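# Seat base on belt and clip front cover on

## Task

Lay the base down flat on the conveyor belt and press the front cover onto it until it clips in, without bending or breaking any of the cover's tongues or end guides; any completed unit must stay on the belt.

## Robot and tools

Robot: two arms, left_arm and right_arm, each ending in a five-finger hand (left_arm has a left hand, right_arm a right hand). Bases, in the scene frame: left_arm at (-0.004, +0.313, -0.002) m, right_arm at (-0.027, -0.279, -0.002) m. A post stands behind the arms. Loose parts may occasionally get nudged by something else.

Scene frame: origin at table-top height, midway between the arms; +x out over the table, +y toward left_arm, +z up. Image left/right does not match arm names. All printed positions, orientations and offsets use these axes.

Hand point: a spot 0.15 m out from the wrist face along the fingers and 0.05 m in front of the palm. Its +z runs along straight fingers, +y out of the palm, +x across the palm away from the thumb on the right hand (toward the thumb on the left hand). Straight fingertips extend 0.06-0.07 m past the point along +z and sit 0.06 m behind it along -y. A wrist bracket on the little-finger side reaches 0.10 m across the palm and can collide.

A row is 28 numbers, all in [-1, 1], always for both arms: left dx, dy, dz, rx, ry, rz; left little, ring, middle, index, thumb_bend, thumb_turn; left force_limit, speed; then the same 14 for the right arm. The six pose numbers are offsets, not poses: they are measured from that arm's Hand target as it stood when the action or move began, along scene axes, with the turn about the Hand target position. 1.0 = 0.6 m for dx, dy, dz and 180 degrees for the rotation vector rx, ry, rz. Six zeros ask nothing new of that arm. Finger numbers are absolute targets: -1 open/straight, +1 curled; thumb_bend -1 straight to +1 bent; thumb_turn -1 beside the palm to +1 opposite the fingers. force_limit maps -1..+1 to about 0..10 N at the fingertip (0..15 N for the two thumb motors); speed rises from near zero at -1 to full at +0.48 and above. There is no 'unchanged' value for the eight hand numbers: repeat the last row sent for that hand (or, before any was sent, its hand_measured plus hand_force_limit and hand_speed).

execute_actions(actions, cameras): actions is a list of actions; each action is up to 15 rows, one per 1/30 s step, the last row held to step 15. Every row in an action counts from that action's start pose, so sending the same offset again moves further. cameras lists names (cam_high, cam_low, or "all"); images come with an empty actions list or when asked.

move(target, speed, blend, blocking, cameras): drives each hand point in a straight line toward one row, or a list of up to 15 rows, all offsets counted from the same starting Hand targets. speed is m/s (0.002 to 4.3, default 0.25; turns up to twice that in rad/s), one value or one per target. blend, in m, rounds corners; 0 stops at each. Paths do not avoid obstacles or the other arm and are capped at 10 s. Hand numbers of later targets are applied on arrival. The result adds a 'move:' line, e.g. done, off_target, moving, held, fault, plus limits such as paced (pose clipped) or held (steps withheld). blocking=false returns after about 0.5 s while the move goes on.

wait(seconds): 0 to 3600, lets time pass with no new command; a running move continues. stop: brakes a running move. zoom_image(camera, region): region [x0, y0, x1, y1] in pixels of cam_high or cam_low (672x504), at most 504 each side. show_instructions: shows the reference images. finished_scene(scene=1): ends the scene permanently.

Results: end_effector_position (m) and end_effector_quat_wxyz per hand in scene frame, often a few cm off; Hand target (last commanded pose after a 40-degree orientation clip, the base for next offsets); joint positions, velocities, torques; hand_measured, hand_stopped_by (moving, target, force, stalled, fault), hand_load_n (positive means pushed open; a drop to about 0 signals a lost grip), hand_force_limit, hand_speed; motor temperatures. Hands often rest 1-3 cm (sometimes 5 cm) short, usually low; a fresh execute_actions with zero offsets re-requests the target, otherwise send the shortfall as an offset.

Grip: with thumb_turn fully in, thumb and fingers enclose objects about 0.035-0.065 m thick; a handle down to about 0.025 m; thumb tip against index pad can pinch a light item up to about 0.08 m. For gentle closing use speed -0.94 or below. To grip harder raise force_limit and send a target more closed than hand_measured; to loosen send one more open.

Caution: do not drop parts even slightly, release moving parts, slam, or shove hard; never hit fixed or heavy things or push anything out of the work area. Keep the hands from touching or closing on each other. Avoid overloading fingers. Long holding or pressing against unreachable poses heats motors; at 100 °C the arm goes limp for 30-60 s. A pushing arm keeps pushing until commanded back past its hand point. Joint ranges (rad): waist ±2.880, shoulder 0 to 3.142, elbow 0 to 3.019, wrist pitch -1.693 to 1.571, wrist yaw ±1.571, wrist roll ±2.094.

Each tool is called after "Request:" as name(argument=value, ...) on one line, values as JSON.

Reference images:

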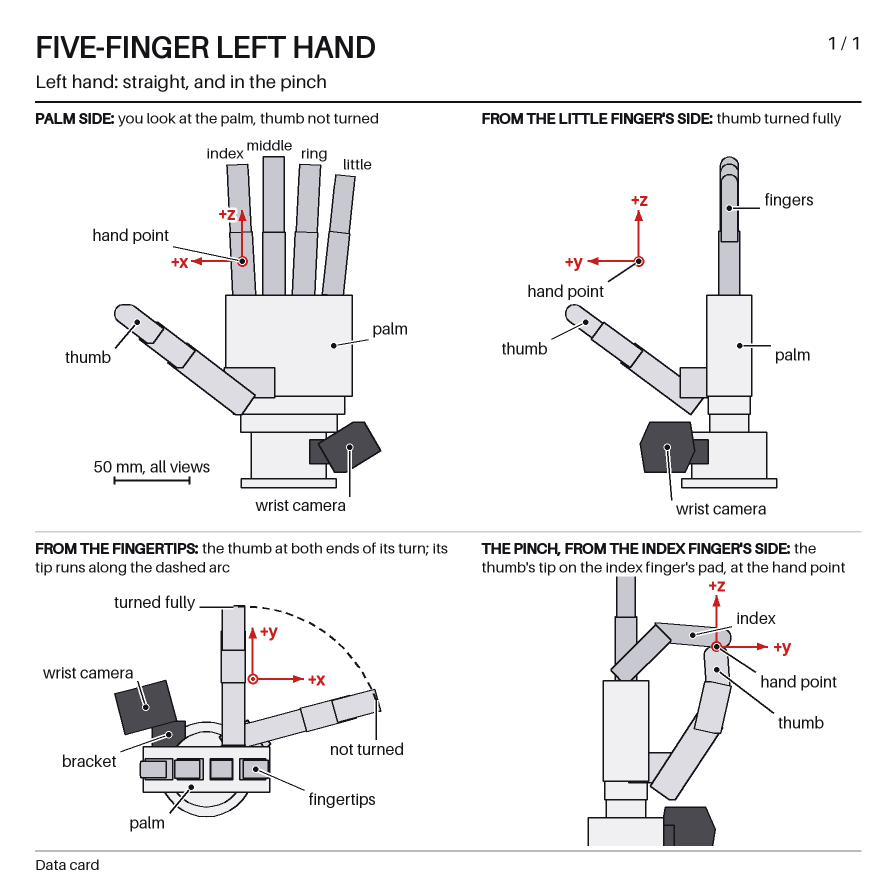

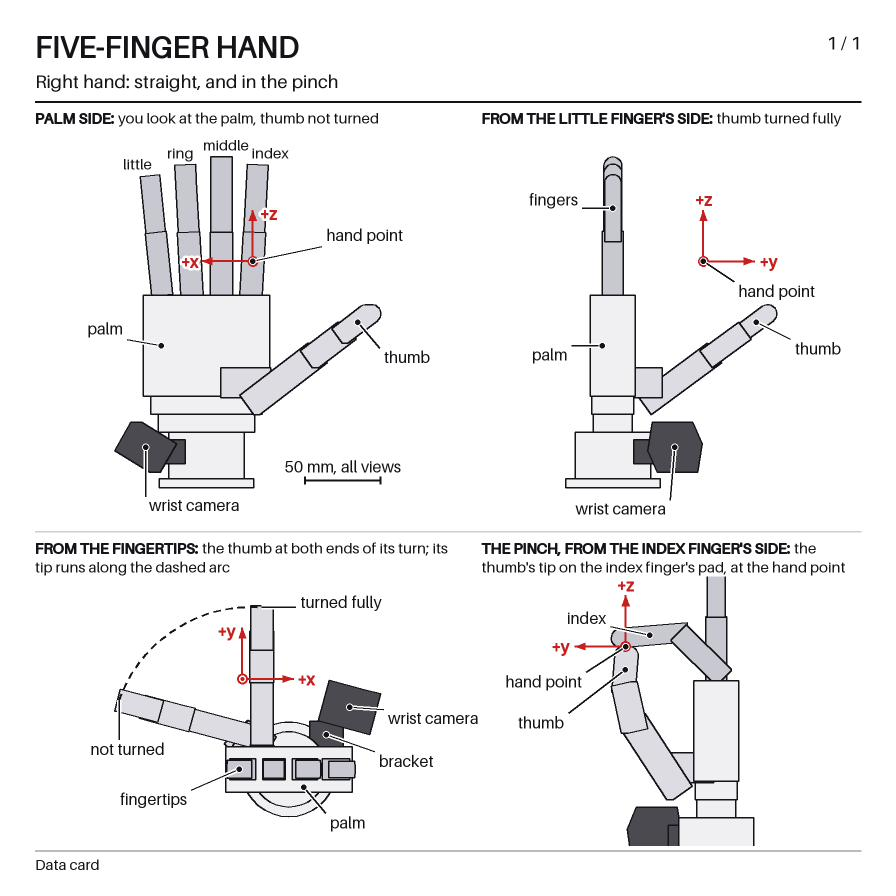

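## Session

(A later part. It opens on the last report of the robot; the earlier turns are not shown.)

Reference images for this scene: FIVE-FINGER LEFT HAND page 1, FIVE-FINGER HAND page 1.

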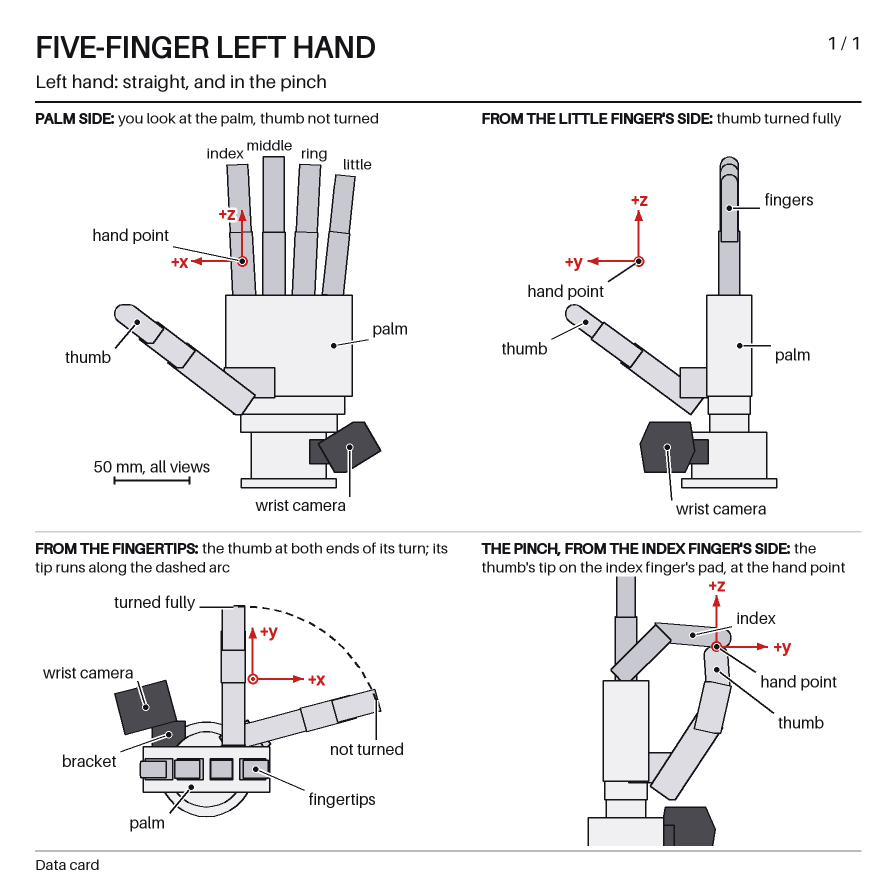

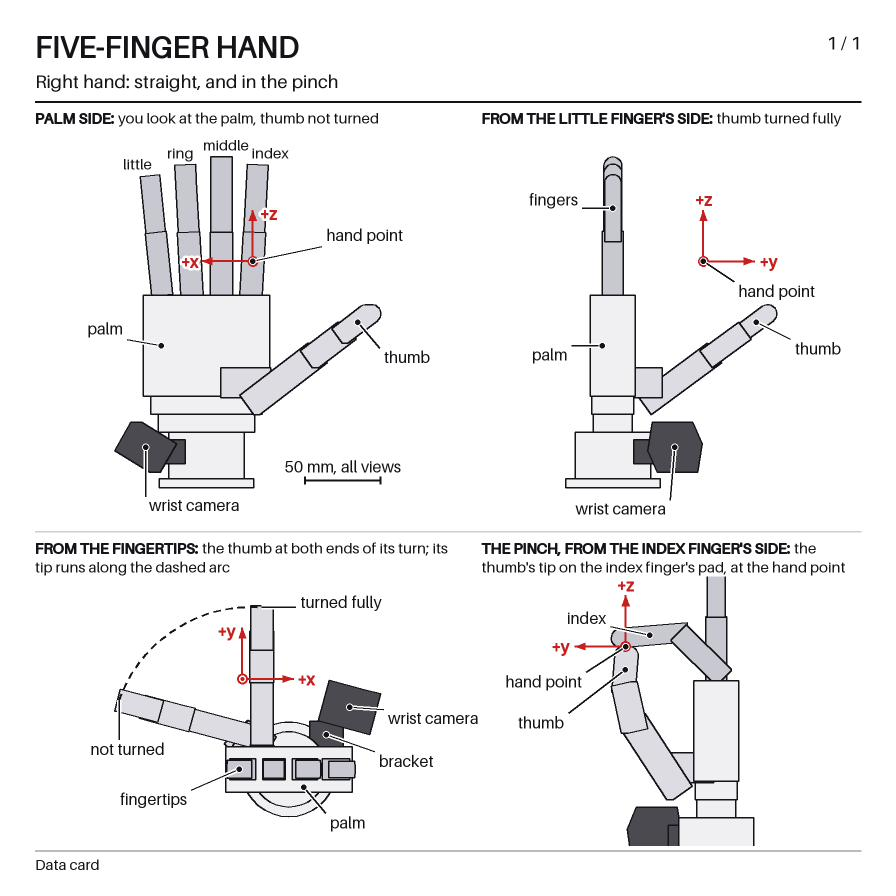

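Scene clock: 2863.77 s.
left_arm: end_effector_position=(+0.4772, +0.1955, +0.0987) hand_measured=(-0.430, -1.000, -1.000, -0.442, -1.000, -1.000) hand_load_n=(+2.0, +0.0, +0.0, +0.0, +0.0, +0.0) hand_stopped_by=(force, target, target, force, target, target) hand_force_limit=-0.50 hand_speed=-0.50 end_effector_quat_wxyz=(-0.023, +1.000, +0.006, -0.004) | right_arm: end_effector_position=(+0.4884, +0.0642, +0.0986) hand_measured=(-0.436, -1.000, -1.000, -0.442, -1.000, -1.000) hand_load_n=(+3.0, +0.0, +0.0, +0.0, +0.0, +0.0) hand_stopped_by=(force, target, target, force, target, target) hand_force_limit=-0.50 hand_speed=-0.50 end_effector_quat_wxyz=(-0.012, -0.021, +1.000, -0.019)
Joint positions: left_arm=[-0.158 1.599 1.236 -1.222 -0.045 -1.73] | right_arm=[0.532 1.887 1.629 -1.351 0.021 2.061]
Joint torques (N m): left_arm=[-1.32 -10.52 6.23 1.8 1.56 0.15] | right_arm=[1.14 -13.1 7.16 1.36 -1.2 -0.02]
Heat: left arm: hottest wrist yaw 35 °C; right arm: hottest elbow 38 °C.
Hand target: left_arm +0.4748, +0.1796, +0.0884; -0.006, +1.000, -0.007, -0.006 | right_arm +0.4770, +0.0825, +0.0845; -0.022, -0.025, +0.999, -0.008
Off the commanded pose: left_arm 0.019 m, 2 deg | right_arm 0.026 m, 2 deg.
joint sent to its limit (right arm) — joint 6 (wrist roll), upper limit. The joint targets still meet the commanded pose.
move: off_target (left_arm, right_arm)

Request:
move(target=[[0,0.02,0.0,0,0,0.0,-0.2,-1,-1,-0.2,-1,-1,-0.5,-0.5,0.0,-0.03,0.0,0,0,0.0,-0.2,-1,-1,-0.2,-1,-1,-0.5,-0.5]], speed=0.03, cameras=["all"])

Request:
zoom_image(camera="cam_high", region=[290, 325, 350, 385])

Request:
zoom_image(camera="cam_low", region=[295, 260, 345, 320])

Request:
zoom_image(camera="cam_low", region=[335, 260, 385, 320])

Scene clock: 2882.53 s.
left_arm: end_effector_position=(+0.4781, +0.1982, +0.0986) hand_measured=(-0.428, -1.000, -1.000, -0.442, -1.000, -1.000) hand_load_n=(+0.0, +0.0, +0.0, +0.0, +0.0, +0.0) hand_stopped_by=(force, target, target, force, target, target) hand_force_limit=-0.50 hand_speed=-0.50 end_effector_quat_wxyz=(-0.015, +1.000, +0.005, -0.001) | right_arm: end_effector_position=(+0.4874, +0.0596, +0.0970) hand_measured=(-0.436, -1.000, -1.000, -0.442, -1.000, -1.000) hand_load_n=(+0.0, +0.0, +0.0, -1.0, -0.5, +0.0) hand_stopped_by=(force, target, target, force, target, target) hand_force_limit=-0.50 hand_speed=-0.50 end_effector_quat_wxyz=(-0.008, -0.016, +1.000, -0.012)
Joint positions: left_arm=[-0.145 1.597 1.231 -1.212 -0.03 -1.714] | right_arm=[0.524 1.871 1.597 -1.322 0.014 2.063]
Joint torques (N m): left_arm=[-0.44 -10.7 6.22 1.43 0.88 0.27] | right_arm=[-0.32 -13.57 6.84 0.83 -0.82 -0.27]
Heat: left arm: hottest elbow 35 °C; right arm: hottest elbow 38 °C.
Hand target: left_arm +0.4748, +0.1917, +0.0883; -0.006, +1.000, -0.006, -0.006 | right_arm +0.4770, +0.0644, +0.0845; -0.022, -0.025, +0.999, -0.009
Off the commanded pose: left_arm 0.013 m, 2 deg | right_arm 0.017 m, 2 deg.
move: off_target (left_arm, right_arm)

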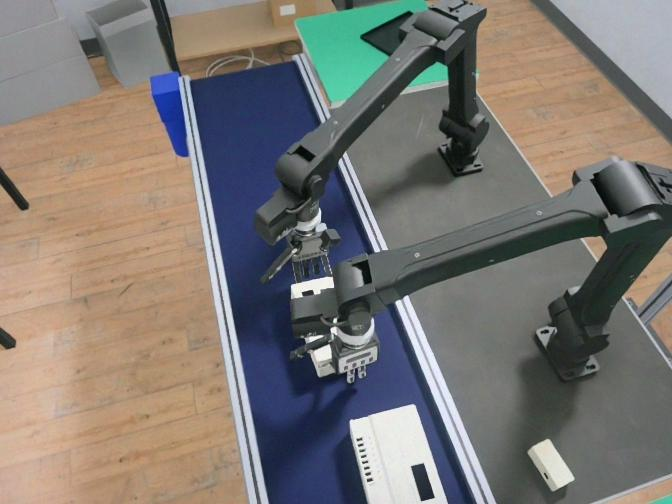

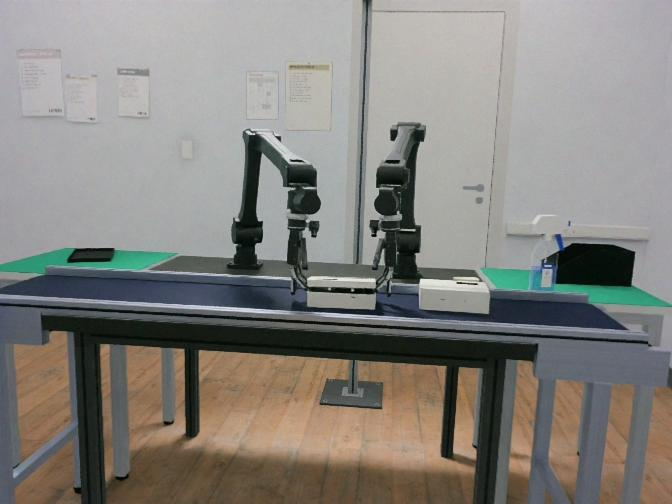

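Scaled by 8.400 from the camera's image (finer frame: 960x720).

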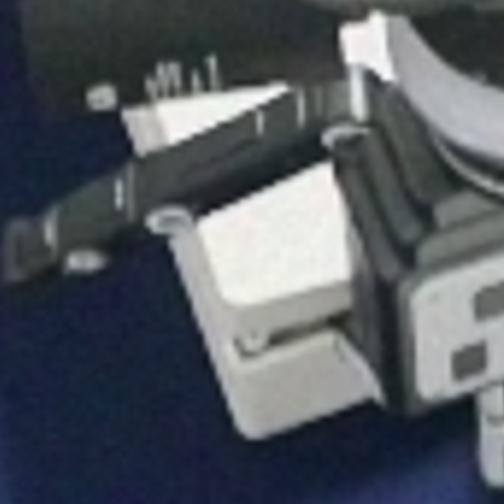

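Scaled by 8.400 from the camera's image (finer frame: 960x720).

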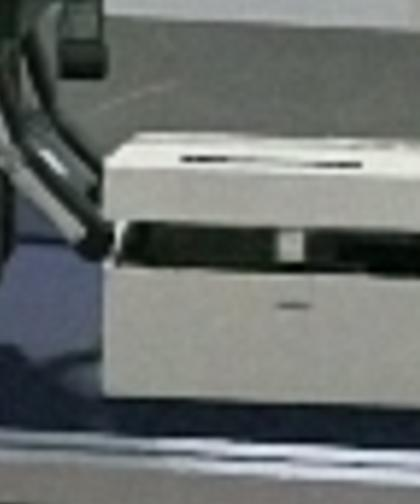

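Scaled by 8.400 from the camera's image (finer frame: 960x720).

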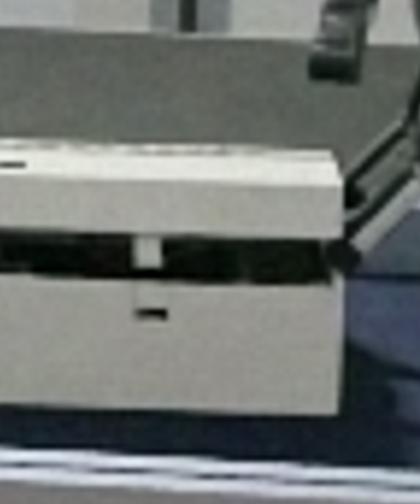

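Request:
move(target=[[0,0.035,0.0,0,0,0.0,-0.2,-1,-1,-0.2,-1,-1,-0.5,-0.5,0.0,-0.04,0.0,0,0,0.0,-0.2,-1,-1,-0.2,-1,-1,-0.5,-0.5]], speed=0.02, cameras=["all"])

Request:
zoom_image(camera="cam_high", region=[290, 325, 350, 385])

Request:
zoom_image(camera="cam_low", region=[295, 260, 345, 320])

Request:
zoom_image(camera="cam_low", region=[335, 260, 385, 320])

Scene clock: 2895.93 s.
left_arm: end_effector_position=(+0.4756, +0.2077, +0.0934) hand_measured=(-0.428, -1.000, -1.000, -0.442, -1.000, -1.000) hand_load_n=(+0.0, +0.0, +0.0, +0.0, +0.0, +0.0) hand_stopped_by=(force, target, target, force, target, target) hand_force_limit=-0.50 hand_speed=-0.50 end_effector_quat_wxyz=(-0.007, +1.000, -0.005, -0.003) | right_arm: end_effector_position=(+0.4731, +0.0463, +0.0767) hand_measured=(-0.436, -1.000, -1.000, -0.442, -1.000, -1.000) hand_load_n=(+0.0, +0.0, -0.5, +0.0, +0.0, +0.0) hand_stopped_by=(force, target, target, force, target, target) hand_force_limit=-0.50 hand_speed=-0.50 end_effector_quat_wxyz=(-0.030, -0.026, +0.999, -0.015)
Joint positions: left_arm=[-0.116 1.597 1.214 -1.195 -0.013 -1.665] | right_arm=[0.509 1.868 1.541 -1.31 -0.002 2.028]
Joint torques (N m): left_arm=[0.73 -11.05 6.98 0.76 0.08 0.21] | right_arm=[-2.49 -14.8 7.71 0.91 -0.13 -0.33]
Heat: left arm: hottest elbow 35 °C; right arm: hottest elbow 38 °C.
Hand target: left_arm +0.4748, +0.2126, +0.0884; -0.006, +1.000, -0.007, -0.006 | right_arm +0.4769, +0.0403, +0.0843; -0.022, -0.025, +0.999, -0.009
Off the commanded pose: left_arm 0.007 m, 0 deg | right_arm 0.010 m, 1 deg.
move: done

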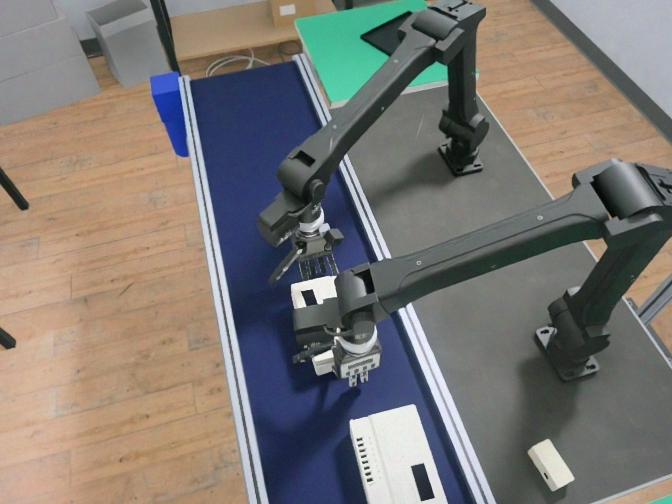

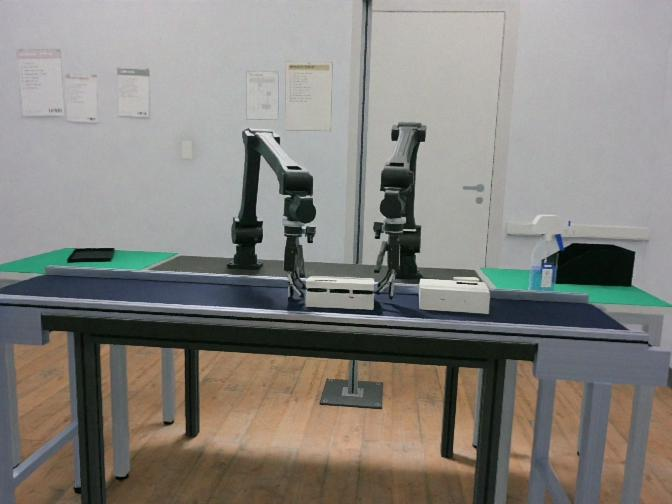

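Scaled by 8.400 from the camera's image (finer frame: 960x720).

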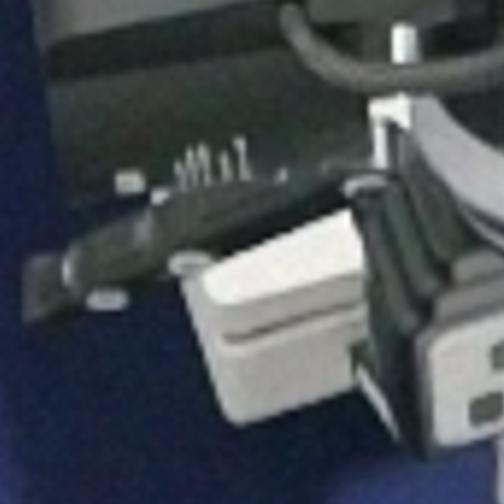

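Scaled by 8.400 from the camera's image (finer frame: 960x720).

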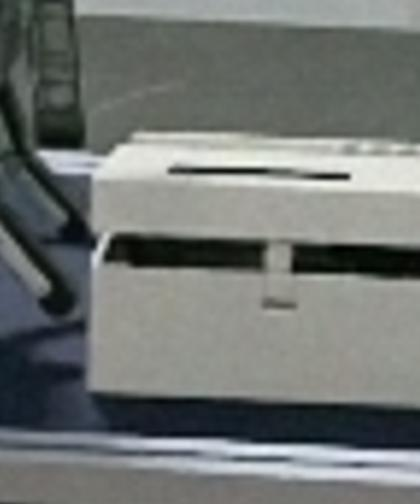

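Scaled by 8.400 from the camera's image (finer frame: 960x720).

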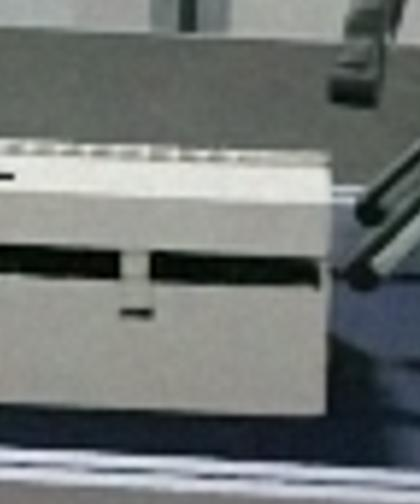

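Request:
move(target=[[0,0.05,0.0,0,0,0.0,-0.2,-1,-1,-0.2,-1,-1,-0.5,-0.5,0.0,-0.04,0.0,0,0,0.0,-0.2,-1,-1,-0.2,-1,-1,-0.5,-0.5],[0,0.06,0.25,0,0,0.0,-1,-1,-1,-1,-1,-1,0,-0.5,0.0,-0.05,0.25,0,0,0.0,-1,-1,-1,-1,-1,-1,0,-0.5],[-0.25,0.25,0.35,0,0,0.0,-1,-1,-1,-1,-1,-1,0,-0.5,-0.25,-0.5,0.25,0,0,0.0,-1,-1,-1,-1,-1,-1,0,-0.5]], speed=[0.04, 0.1, 0.2], blend=[0.0, 0.03, 0.0], cameras=["all"])

Request:
zoom_image(camera="cam_high", region=[270, 260, 390, 390])

Request:
zoom_image(camera="cam_low", region=[295, 260, 345, 320])

Request:
zoom_image(camera="cam_low", region=[335, 260, 385, 320])

Scene clock: 2965.37 s.
left_arm: end_effector_position=(+0.3304, +0.3615, +0.2981) hand_measured=(-1.000, -1.000, -1.000, -1.000, -1.000, -1.000) hand_load_n=(+0.0, +0.0, +0.0, +0.0, +0.0, +0.0) hand_stopped_by=(target, target, target, target, target, target) hand_force_limit=0.00 hand_speed=-0.50 end_effector_quat_wxyz=(-0.013, +1.000, -0.006, +0.024) | right_arm: end_effector_position=(+0.3292, -0.2565, +0.2324) hand_measured=(-1.000, -1.000, -1.000, -1.000, -1.000, -1.000) hand_load_n=(+0.0, +0.0, +0.0, +0.0, +0.0, +0.0) hand_stopped_by=(target, target, target, target, target, target) hand_force_limit=0.00 hand_speed=-0.50 end_effector_quat_wxyz=(-0.026, -0.025, +0.999, -0.010)
Joint positions: left_arm=[0.329 1.159 1.325 -1.684 -0.008 -1.218] | right_arm=[-0.101 1.238 1.223 -1.605 0.027 1.42]
Joint torques (N m): left_arm=[0.73 -6.48 7.43 0.31 0.16 0.22] | right_arm=[-2.55 -7.18 8.42 0.65 -0.11 -0.28]
Heat: left arm: hottest elbow 36 °C; right arm: hottest elbow 38 °C.
Hand target: left_arm +0.3248, +0.3626, +0.2983; -0.006, +1.000, -0.007, -0.006 | right_arm +0.3270, -0.2597, +0.2343; -0.022, -0.025, +0.999, -0.009
Off the commanded pose: left_arm 0.006 m, 4 deg | right_arm 0.004 m, 0 deg.
joint sent to its limit (left arm) — joint 4 (wrist pitch), lower limit. The joint targets are off in orientation, not in position.
move: off_target (left_arm); blend cut to 0 m at target 2; target 2's new numbers were sent with right_arm's hand 0.032 m and 3 deg from that target

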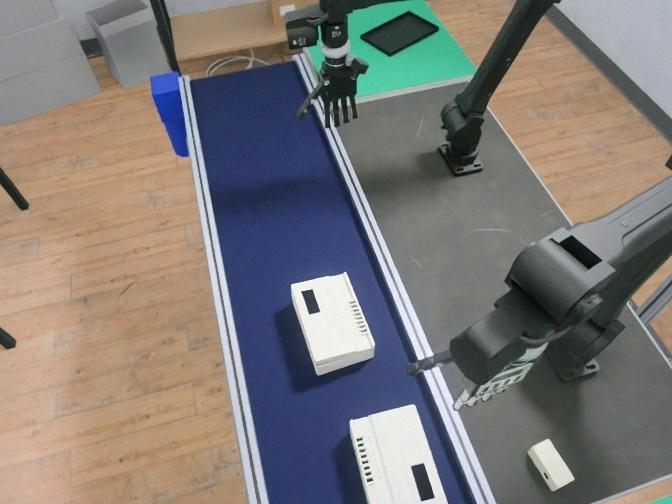

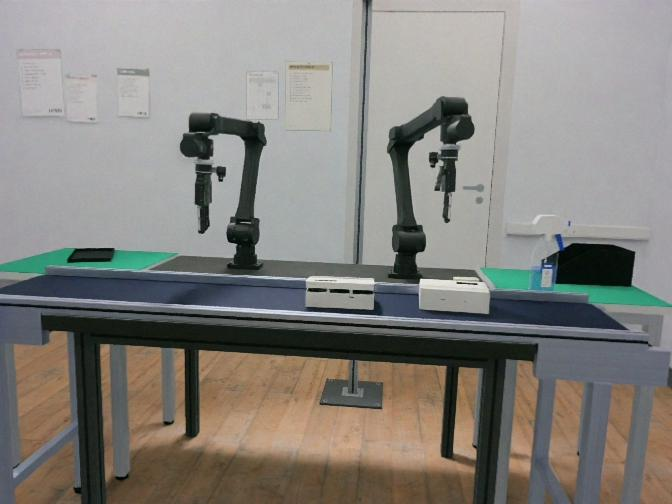

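Scaled by 3.877 from the camera's image (finer frame: 960x720).

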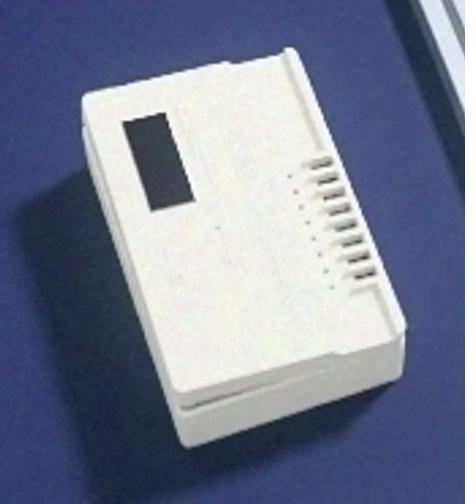

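Scaled by 8.400 from the camera's image (finer frame: 960x720).

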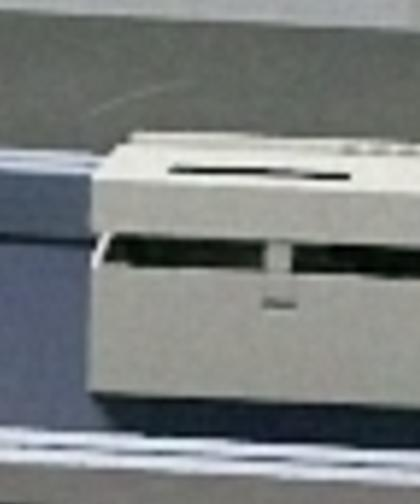

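Scaled by 8.400 from the camera's image (finer frame: 960x720).

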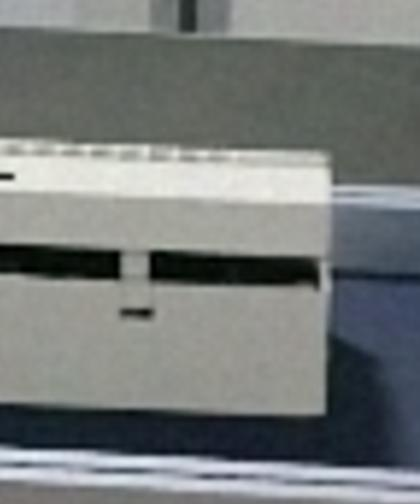

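Request:
zoom_image(camera="cam_high", region=[310, 330, 380, 385])

Request:
zoom_image(camera="cam_high", region=[285, 280, 325, 380])

Request:
zoom_image(camera="cam_low", region=[300, 265, 380, 315])

Scaled by 7.200 from the camera's image (finer frame: 960x720).

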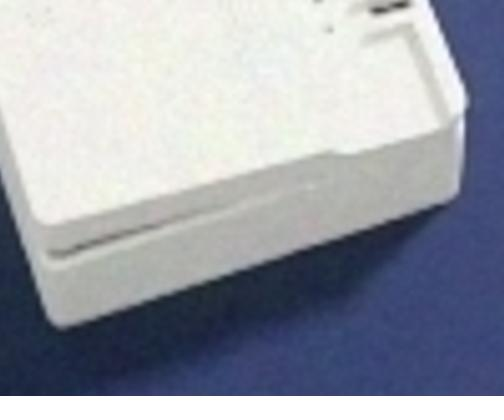

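Scaled by 5.040 from the camera's image (finer frame: 960x720).

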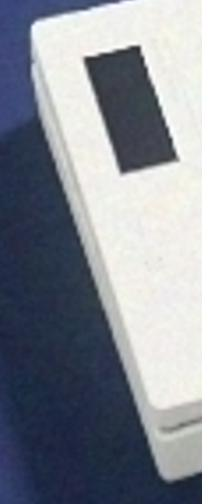

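Scaled by 6.300 from the camera's image (finer frame: 960x720).

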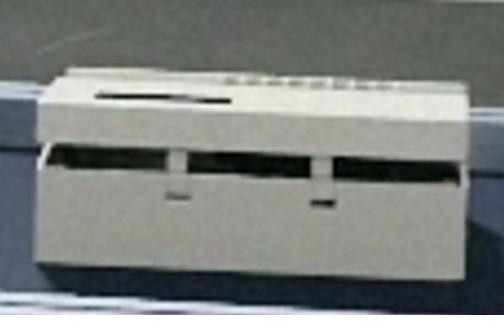

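Request:
move(target=[[0.1,-0.1,-0.05,0,0,-0.25,1,1,1,1,-1,-1,0,-0.3,0,0,0,0,0,0.0,-1,-1,-1,-1,-1,-1,0,-0.5],[0.1887,-0.451,-0.2,0,0,-0.5,1,1,1,1,-1,-1,0,-0.3,0.0,0,0,0,0,0.0,-1,-1,-1,-1,-1,-1,0,-0.5]], speed=0.2, blend=0.03, cameras=["all"])

Request:
zoom_image(camera="cam_high", region=[270, 220, 410, 390])

Request:
zoom_image(camera="cam_low", region=[280, 200, 400, 320])

Scene clock: 3011.57 s.
left_arm: end_effector_position=(+0.4236, +0.0989, +0.1705) hand_measured=(+1.000, +1.000, +1.000, +1.000, -1.000, -1.000) hand_load_n=(+0.0, +0.0, +0.0, +0.0, +0.0, +0.0) hand_stopped_by=(target, target, target, target, target, target) hand_force_limit=0.00 hand_speed=-0.30 end_effector_quat_wxyz=(-0.001, +0.709, -0.705, -0.016) | right_arm: end_effector_position=(+0.3291, -0.2565, +0.2324) hand_measured=(-1.000, -1.000, -1.000, -1.000, -1.000, -1.000) hand_load_n=(+0.0, +0.0, +0.0, +0.0, +0.0, +0.0) hand_stopped_by=(target, target, target, target, target, target) hand_force_limit=0.00 hand_speed=-0.50 end_effector_quat_wxyz=(-0.026, -0.025, +0.999, -0.010)
Joint positions: left_arm=[-0.375 1.734 1.595 -1.46 -0.015 -0.37] | right_arm=[-0.101 1.238 1.223 -1.605 0.027 1.42]
Joint torques (N m): left_arm=[-0.38 -12.81 11.6 0.64 -0.11 0.22] | right_arm=[-2.32 -7.41 8.36 0.61 -0.14 -0.29]
Heat: left arm: hottest elbow 37 °C; right arm: hottest elbow 38 °C.
Hand target: left_arm +0.4380, +0.0921, +0.1783; -0.009, +0.702, -0.712, +0.000 | right_arm +0.3270, -0.2597, +0.2343; -0.022, -0.025, +0.999, -0.009
Off the commanded pose: left_arm 0.018 m, 2 deg | right_arm 0.004 m, 0 deg.
move: off_target (left_arm)

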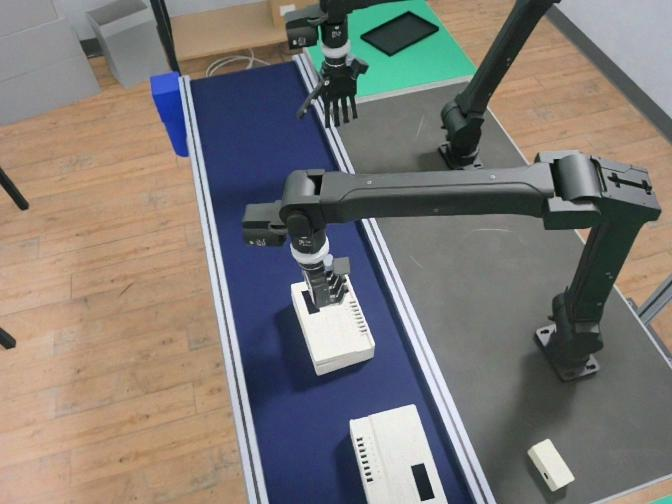

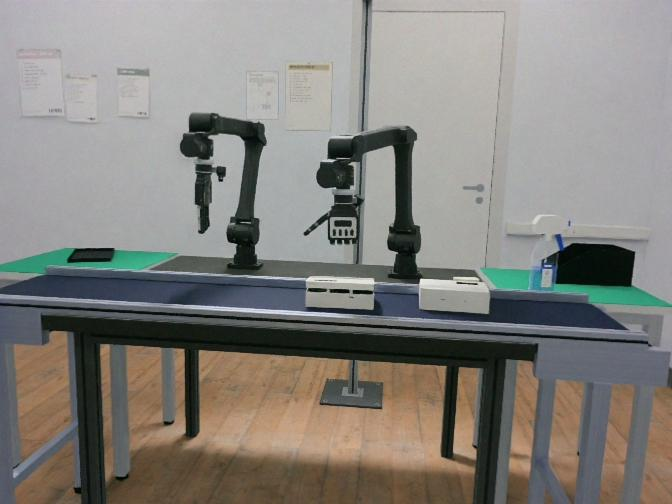

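Scaled by 2.965 from the camera's image (finer frame: 960x720).

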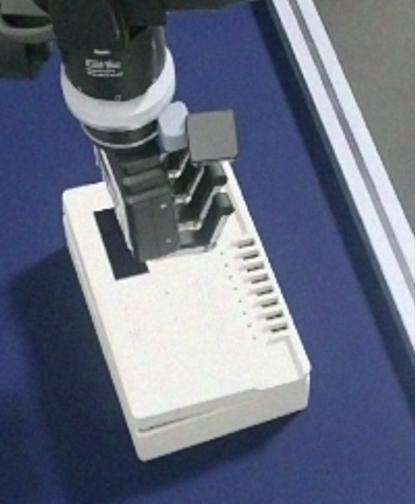

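Scaled by 4.200 from the camera's image (finer frame: 960x720).

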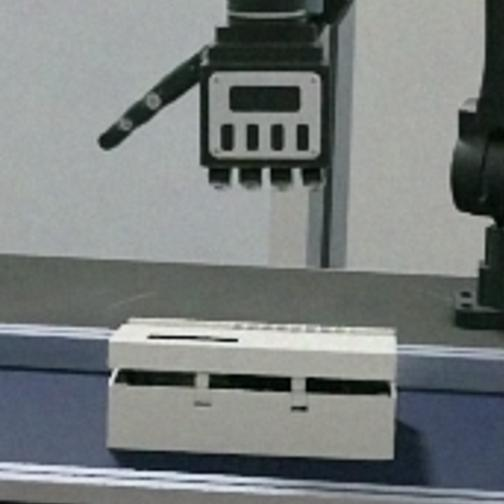

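Request:
move(target=[[0.012,-0.012,-0.1,0,0,0,1,1,1,1,-1,-1,0,-0.3,0.0,0,0,0,0,0.0,-1,-1,-1,-1,-1,-1,0,-0.5]], speed=0.1, cameras=["all"])

Request:
zoom_image(camera="cam_high", region=[270, 220, 410, 390])

Request:
zoom_image(camera="cam_low", region=[280, 200, 400, 320])

Scene clock: 3023.90 s.
left_arm: end_effector_position=(+0.4470, +0.0895, +0.1263) hand_measured=(+1.000, +1.000, +1.000, +1.000, -1.000, -1.000) hand_load_n=(+0.0, +0.0, +0.0, +0.0, +0.0, +0.0) hand_stopped_by=(target, target, target, target, target, target) hand_force_limit=0.00 hand_speed=-0.30 end_effector_quat_wxyz=(-0.010, +0.709, -0.705, +0.003) | right_arm: end_effector_position=(+0.3291, -0.2565, +0.2324) hand_measured=(-1.000, -1.000, -1.000, -1.000, -1.000, -1.000) hand_load_n=(+0.0, +0.0, +0.0, +0.0, +0.0, +0.0) hand_stopped_by=(target, target, target, target, target, target) hand_force_limit=0.00 hand_speed=-0.50 end_effector_quat_wxyz=(-0.026, -0.025, +0.999, -0.010)
Joint positions: left_arm=[-0.376 1.791 1.56 -1.326 -0.015 -0.369] | right_arm=[-0.101 1.238 1.223 -1.605 0.027 1.42]
Joint torques (N m): left_arm=[-0.85 -13.39 7.45 0.91 -0.1 0.13] | right_arm=[-2.61 -7.3 8.4 0.7 -0.1 -0.29]
Heat: left arm: hottest elbow 39 °C; right arm: hottest elbow 38 °C.
Hand target: left_arm +0.4452, +0.0849, +0.1183; -0.009, +0.702, -0.712, +0.000 | right_arm +0.3270, -0.2597, +0.2343; -0.022, -0.025, +0.999, -0.009
Off the commanded pose: left_arm 0.009 m, 1 deg | right_arm 0.004 m, 0 deg.
move: done

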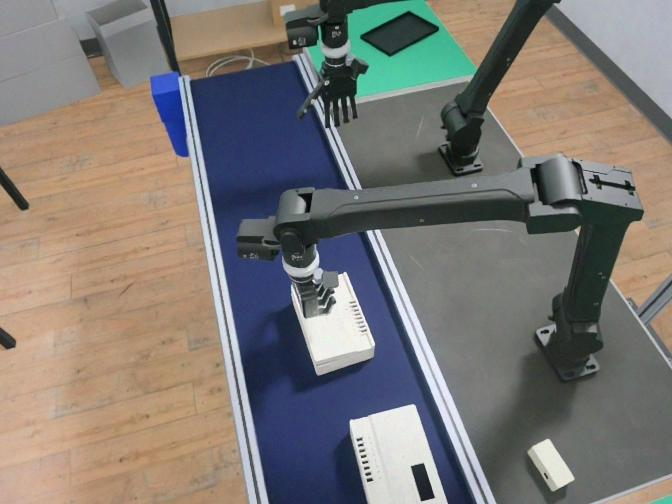

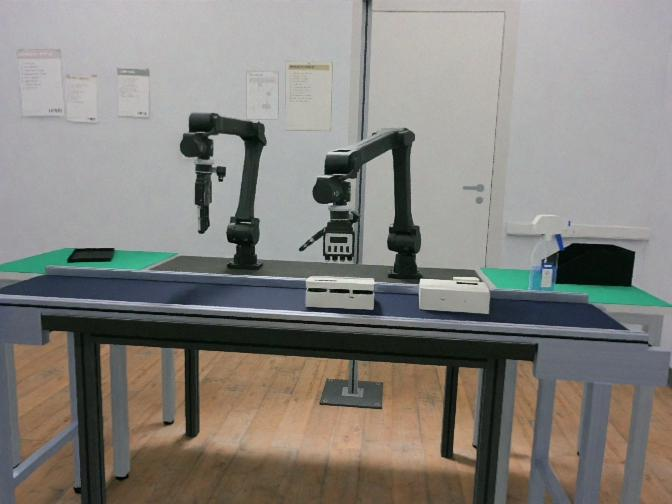

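Scaled by 2.965 from the camera's image (finer frame: 960x720).

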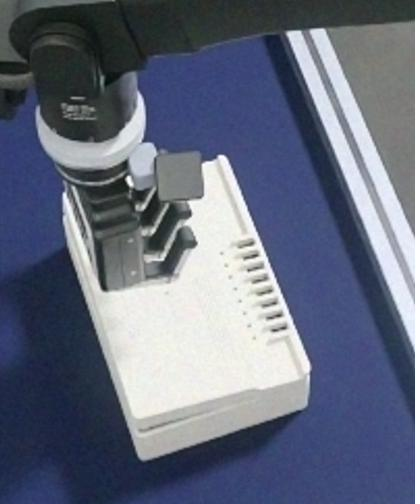

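Scaled by 4.200 from the camera's image (finer frame: 960x720).

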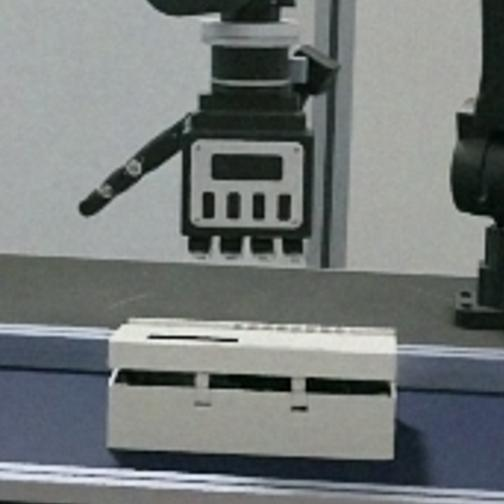

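Request:
move(target=[[-0.005,0.008,-0.06,0,0,0,1,1,1,1,-1,-1,0,-0.3,0.0,0,0,0,0,0.0,-1,-1,-1,-1,-1,-1,0,-0.5]], speed=0.06, cameras=["cam_low"])

Request:
zoom_image(camera="cam_low", region=[290, 220, 390, 320])

Scene clock: 3047.27 s.
left_arm: end_effector_position=(+0.4440, +0.0906, +0.0924) hand_measured=(+1.000, +1.000, +1.000, +1.000, -1.000, -1.000) hand_load_n=(+0.0, +0.0, +0.0, +0.0, +0.0, +0.0) hand_stopped_by=(target, target, target, target, target, target) hand_force_limit=0.00 hand_speed=-0.30 end_effector_quat_wxyz=(-0.011, +0.709, -0.705, +0.006) | right_arm: end_effector_position=(+0.3291, -0.2565, +0.2324) hand_measured=(-1.000, -1.000, -1.000, -1.000, -1.000, -1.000) hand_load_n=(+0.0, +0.0, +0.0, +0.0, +0.0, +0.0) hand_stopped_by=(target, target, target, target, target, target) hand_force_limit=0.00 hand_speed=-0.50 end_effector_quat_wxyz=(-0.026, -0.025, +0.999, -0.010)
Joint positions: left_arm=[-0.376 1.803 1.486 -1.234 -0.015 -0.369] | right_arm=[-0.101 1.238 1.223 -1.605 0.027 1.42]
Joint torques (N m): left_arm=[-0.44 -13.33 7.13 0.95 -0.1 0.2] | right_arm=[-2.43 -7.24 8.43 0.62 -0.13 -0.33]
Heat: left arm: hottest elbow 38 °C; right arm: hottest elbow 38 °C.
Hand target: left_arm +0.4423, +0.0897, +0.0823; -0.009, +0.702, -0.712, +0.000 | right_arm +0.3270, -0.2597, +0.2343; -0.022, -0.025, +0.999, -0.009
Off the commanded pose: left_arm 0.010 m, 1 deg | right_arm 0.004 m, 0 deg.
move: done

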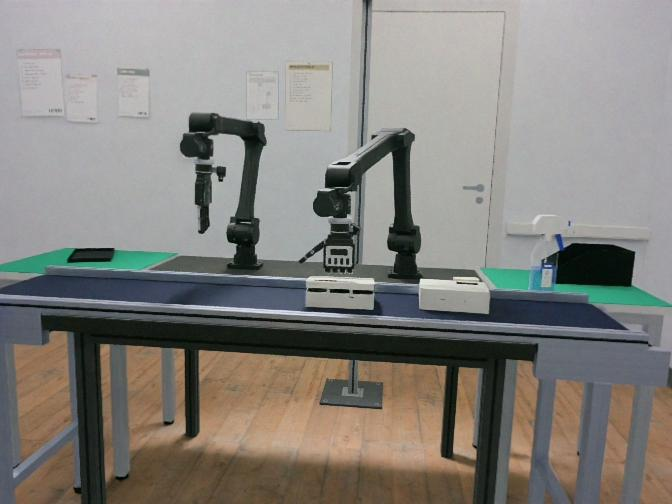

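Scaled by 5.040 from the camera's image (finer frame: 960x720).

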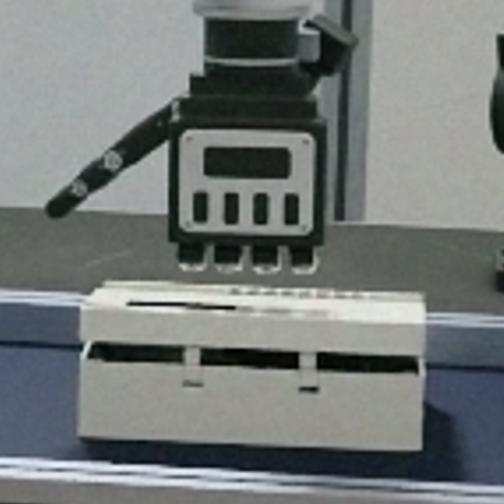

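Request:
move(target=[[0.0,0.0,-0.03,0,0,0,1,1,1,1,-1,-1,0,-0.3,0.0,0,0,0,0,0.0,-1,-1,-1,-1,-1,-1,0,-0.5]], speed=0.03, cameras=["cam_low"])

Request:
zoom_image(camera="cam_low", region=[290, 220, 390, 320])

Scene clock: 3069.03 s.
left_arm: end_effector_position=(+0.4446, +0.0904, +0.0754) hand_measured=(+1.000, +1.000, +1.000, +1.000, -1.000, -1.000) hand_load_n=(+0.0, +0.0, +0.0, +0.0, +0.0, +0.0) hand_stopped_by=(target, target, target, target, target, target) hand_force_limit=0.00 hand_speed=-0.30 end_effector_quat_wxyz=(-0.011, +0.709, -0.705, +0.007) | right_arm: end_effector_position=(+0.3291, -0.2565, +0.2324) hand_measured=(-1.000, -1.000, -1.000, -1.000, -1.000, -1.000) hand_load_n=(+0.0, +0.0, +0.0, +0.0, +0.0, +0.0) hand_stopped_by=(target, target, target, target, target, target) hand_force_limit=0.00 hand_speed=-0.50 end_effector_quat_wxyz=(-0.026, -0.025, +0.999, -0.010)
Joint positions: left_arm=[-0.376 1.818 1.46 -1.192 -0.015 -0.369] | right_arm=[-0.101 1.238 1.223 -1.605 0.027 1.42]
Joint torques (N m): left_arm=[-0.44 -13.22 6.98 0.94 -0.1 0.2] | right_arm=[-1.96 -6.89 8.44 0.53 -0.1 -0.31]
Heat: left arm: hottest elbow 36 °C; right arm: hottest elbow 38 °C.
Hand target: left_arm +0.4423, +0.0897, +0.0644; -0.009, +0.702, -0.712, +0.000 | right_arm +0.3270, -0.2597, +0.2343; -0.022, -0.025, +0.999, -0.009
Off the commanded pose: left_arm 0.011 m, 1 deg | right_arm 0.004 m, 0 deg.
move: off_target (left_arm)

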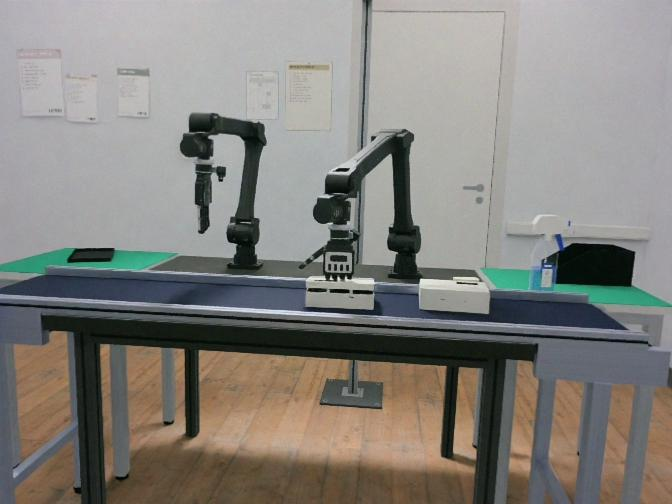

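Scaled by 5.040 from the camera's image (finer frame: 960x720).

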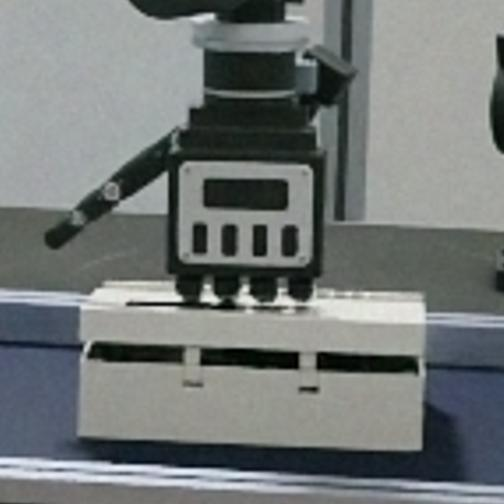

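Request:
move(target=[[0.0,0.0,-0.04,0,0,0,1,1,1,1,-1,-1,0,-0.3,0.0,0,0,0,0,0.0,-1,-1,-1,-1,-1,-1,0,-0.5]], speed=0.03, cameras=["cam_low"])

Request:
zoom_image(camera="cam_low", region=[290, 220, 390, 320])

Scene clock: 3083.13 s.
left_arm: end_effector_position=(+0.4454, +0.0902, +0.0711) hand_measured=(+1.000, +1.000, +1.000, +1.000, -1.000, -1.000) hand_load_n=(+0.0, +0.0, +0.0, +0.0, +0.0, +0.0) hand_stopped_by=(target, target, target, target, target, target) hand_force_limit=0.00 hand_speed=-0.30 end_effector_quat_wxyz=(-0.014, +0.708, -0.706, +0.013) | right_arm: end_effector_position=(+0.3291, -0.2565, +0.2324) hand_measured=(-1.000, -1.000, -1.000, -1.000, -1.000, -1.000) hand_load_n=(+0.0, +0.0, +0.0, +0.0, +0.0, +0.0) hand_stopped_by=(target, target, target, target, target, target) hand_force_limit=0.00 hand_speed=-0.50 end_effector_quat_wxyz=(-0.026, -0.025, +0.999, -0.010)
Joint positions: left_arm=[-0.376 1.815 1.445 -1.166 -0.015 -0.366] | right_arm=[-0.101 1.238 1.223 -1.605 0.027 1.42]
Joint torques (N m): left_arm=[-0.38 -11.52 5.48 2.17 -0.1 0.18] | right_arm=[-1.79 -7 8.53 0.65 -0.14 -0.31]
Heat: left arm: hottest elbow 36 °C; right arm: hottest elbow 38 °C.
Hand target: left_arm +0.4423, +0.0897, +0.0403; -0.009, +0.702, -0.712, +0.000 | right_arm +0.3270, -0.2597, +0.2343; -0.022, -0.025, +0.999, -0.009
Off the commanded pose: left_arm 0.031 m, 2 deg | right_arm 0.004 m, 0 deg.
move: off_target (left_arm)

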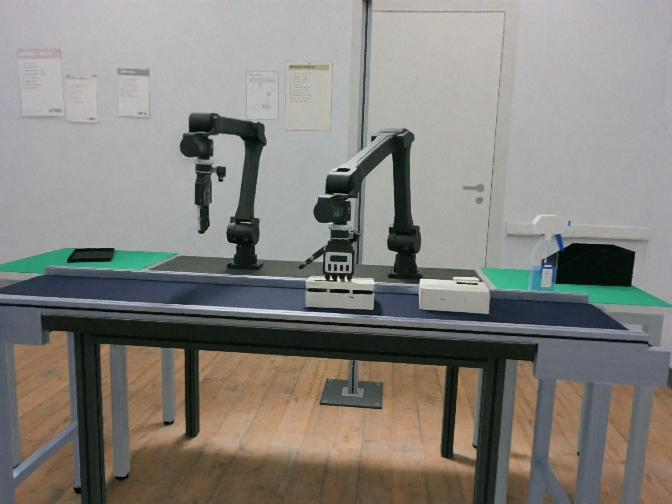

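Scaled by 5.040 from the camera's image (finer frame: 960x720).

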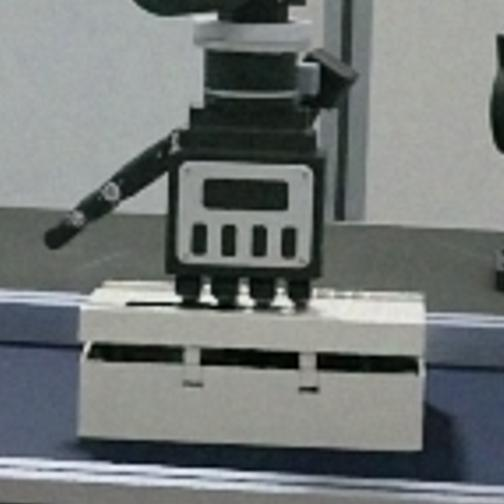

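Request:
move(target=[[0.0,0.0,-0.05,0,0,0,1,1,1,1,-1,-1,0,-0.3,0.0,0,0,0,0,0.0,-1,-1,-1,-1,-1,-1,0,-0.5]], speed=0.03, cameras=["cam_low"])

Request:
zoom_image(camera="cam_low", region=[290, 220, 390, 320])

Scene clock: 3093.87 s.
left_arm: end_effector_position=(+0.4481, +0.0895, +0.0682) hand_measured=(+1.000, +1.000, +1.000, +1.000, -1.000, -1.000) hand_load_n=(+0.0, +0.0, +0.0, +0.5, +0.0, +0.0) hand_stopped_by=(target, target, target, target, target, target) hand_force_limit=0.00 hand_speed=-0.30 end_effector_quat_wxyz=(-0.023, +0.707, -0.706, +0.032) | right_arm: end_effector_position=(+0.3291, -0.2565, +0.2324) hand_measured=(-1.000, -1.000, -1.000, -1.000, -1.000, -1.000) hand_load_n=(+0.0, +0.0, +0.0, +0.0, +0.0, +0.0) hand_stopped_by=(target, target, target, target, target, target) hand_force_limit=0.00 hand_speed=-0.50 end_effector_quat_wxyz=(-0.026, -0.025, +0.999, -0.010)
Joint positions: left_arm=[-0.376 1.795 1.413 -1.111 -0.016 -0.366] | right_arm=[-0.101 1.238 1.223 -1.605 0.027 1.42]
Joint torques (N m): left_arm=[-0.38 -7.94 4.56 2.99 -0.02 0.18] | right_arm=[-2.37 -7.12 8.4 0.64 -0.14 -0.29]
Heat: left arm: hottest elbow 36 °C; right arm: hottest elbow 38 °C.
Hand target: left_arm +0.4424, +0.0897, +0.0103; -0.009, +0.702, -0.712, +0.000 | right_arm +0.3270, -0.2597, +0.2343; -0.022, -0.025, +0.999, -0.009
Off the commanded pose: left_arm 0.058 m, 4 deg | right_arm 0.004 m, 0 deg.
move: off_target (left_arm)

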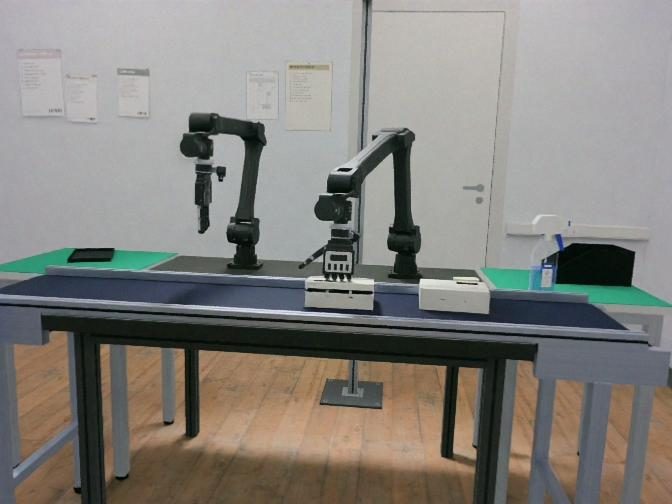

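Scaled by 5.040 from the camera's image (finer frame: 960x720).

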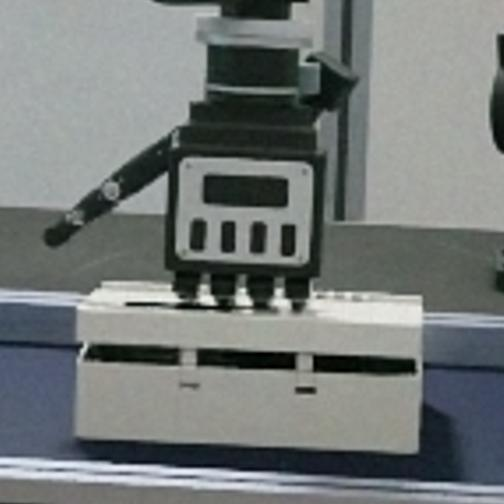

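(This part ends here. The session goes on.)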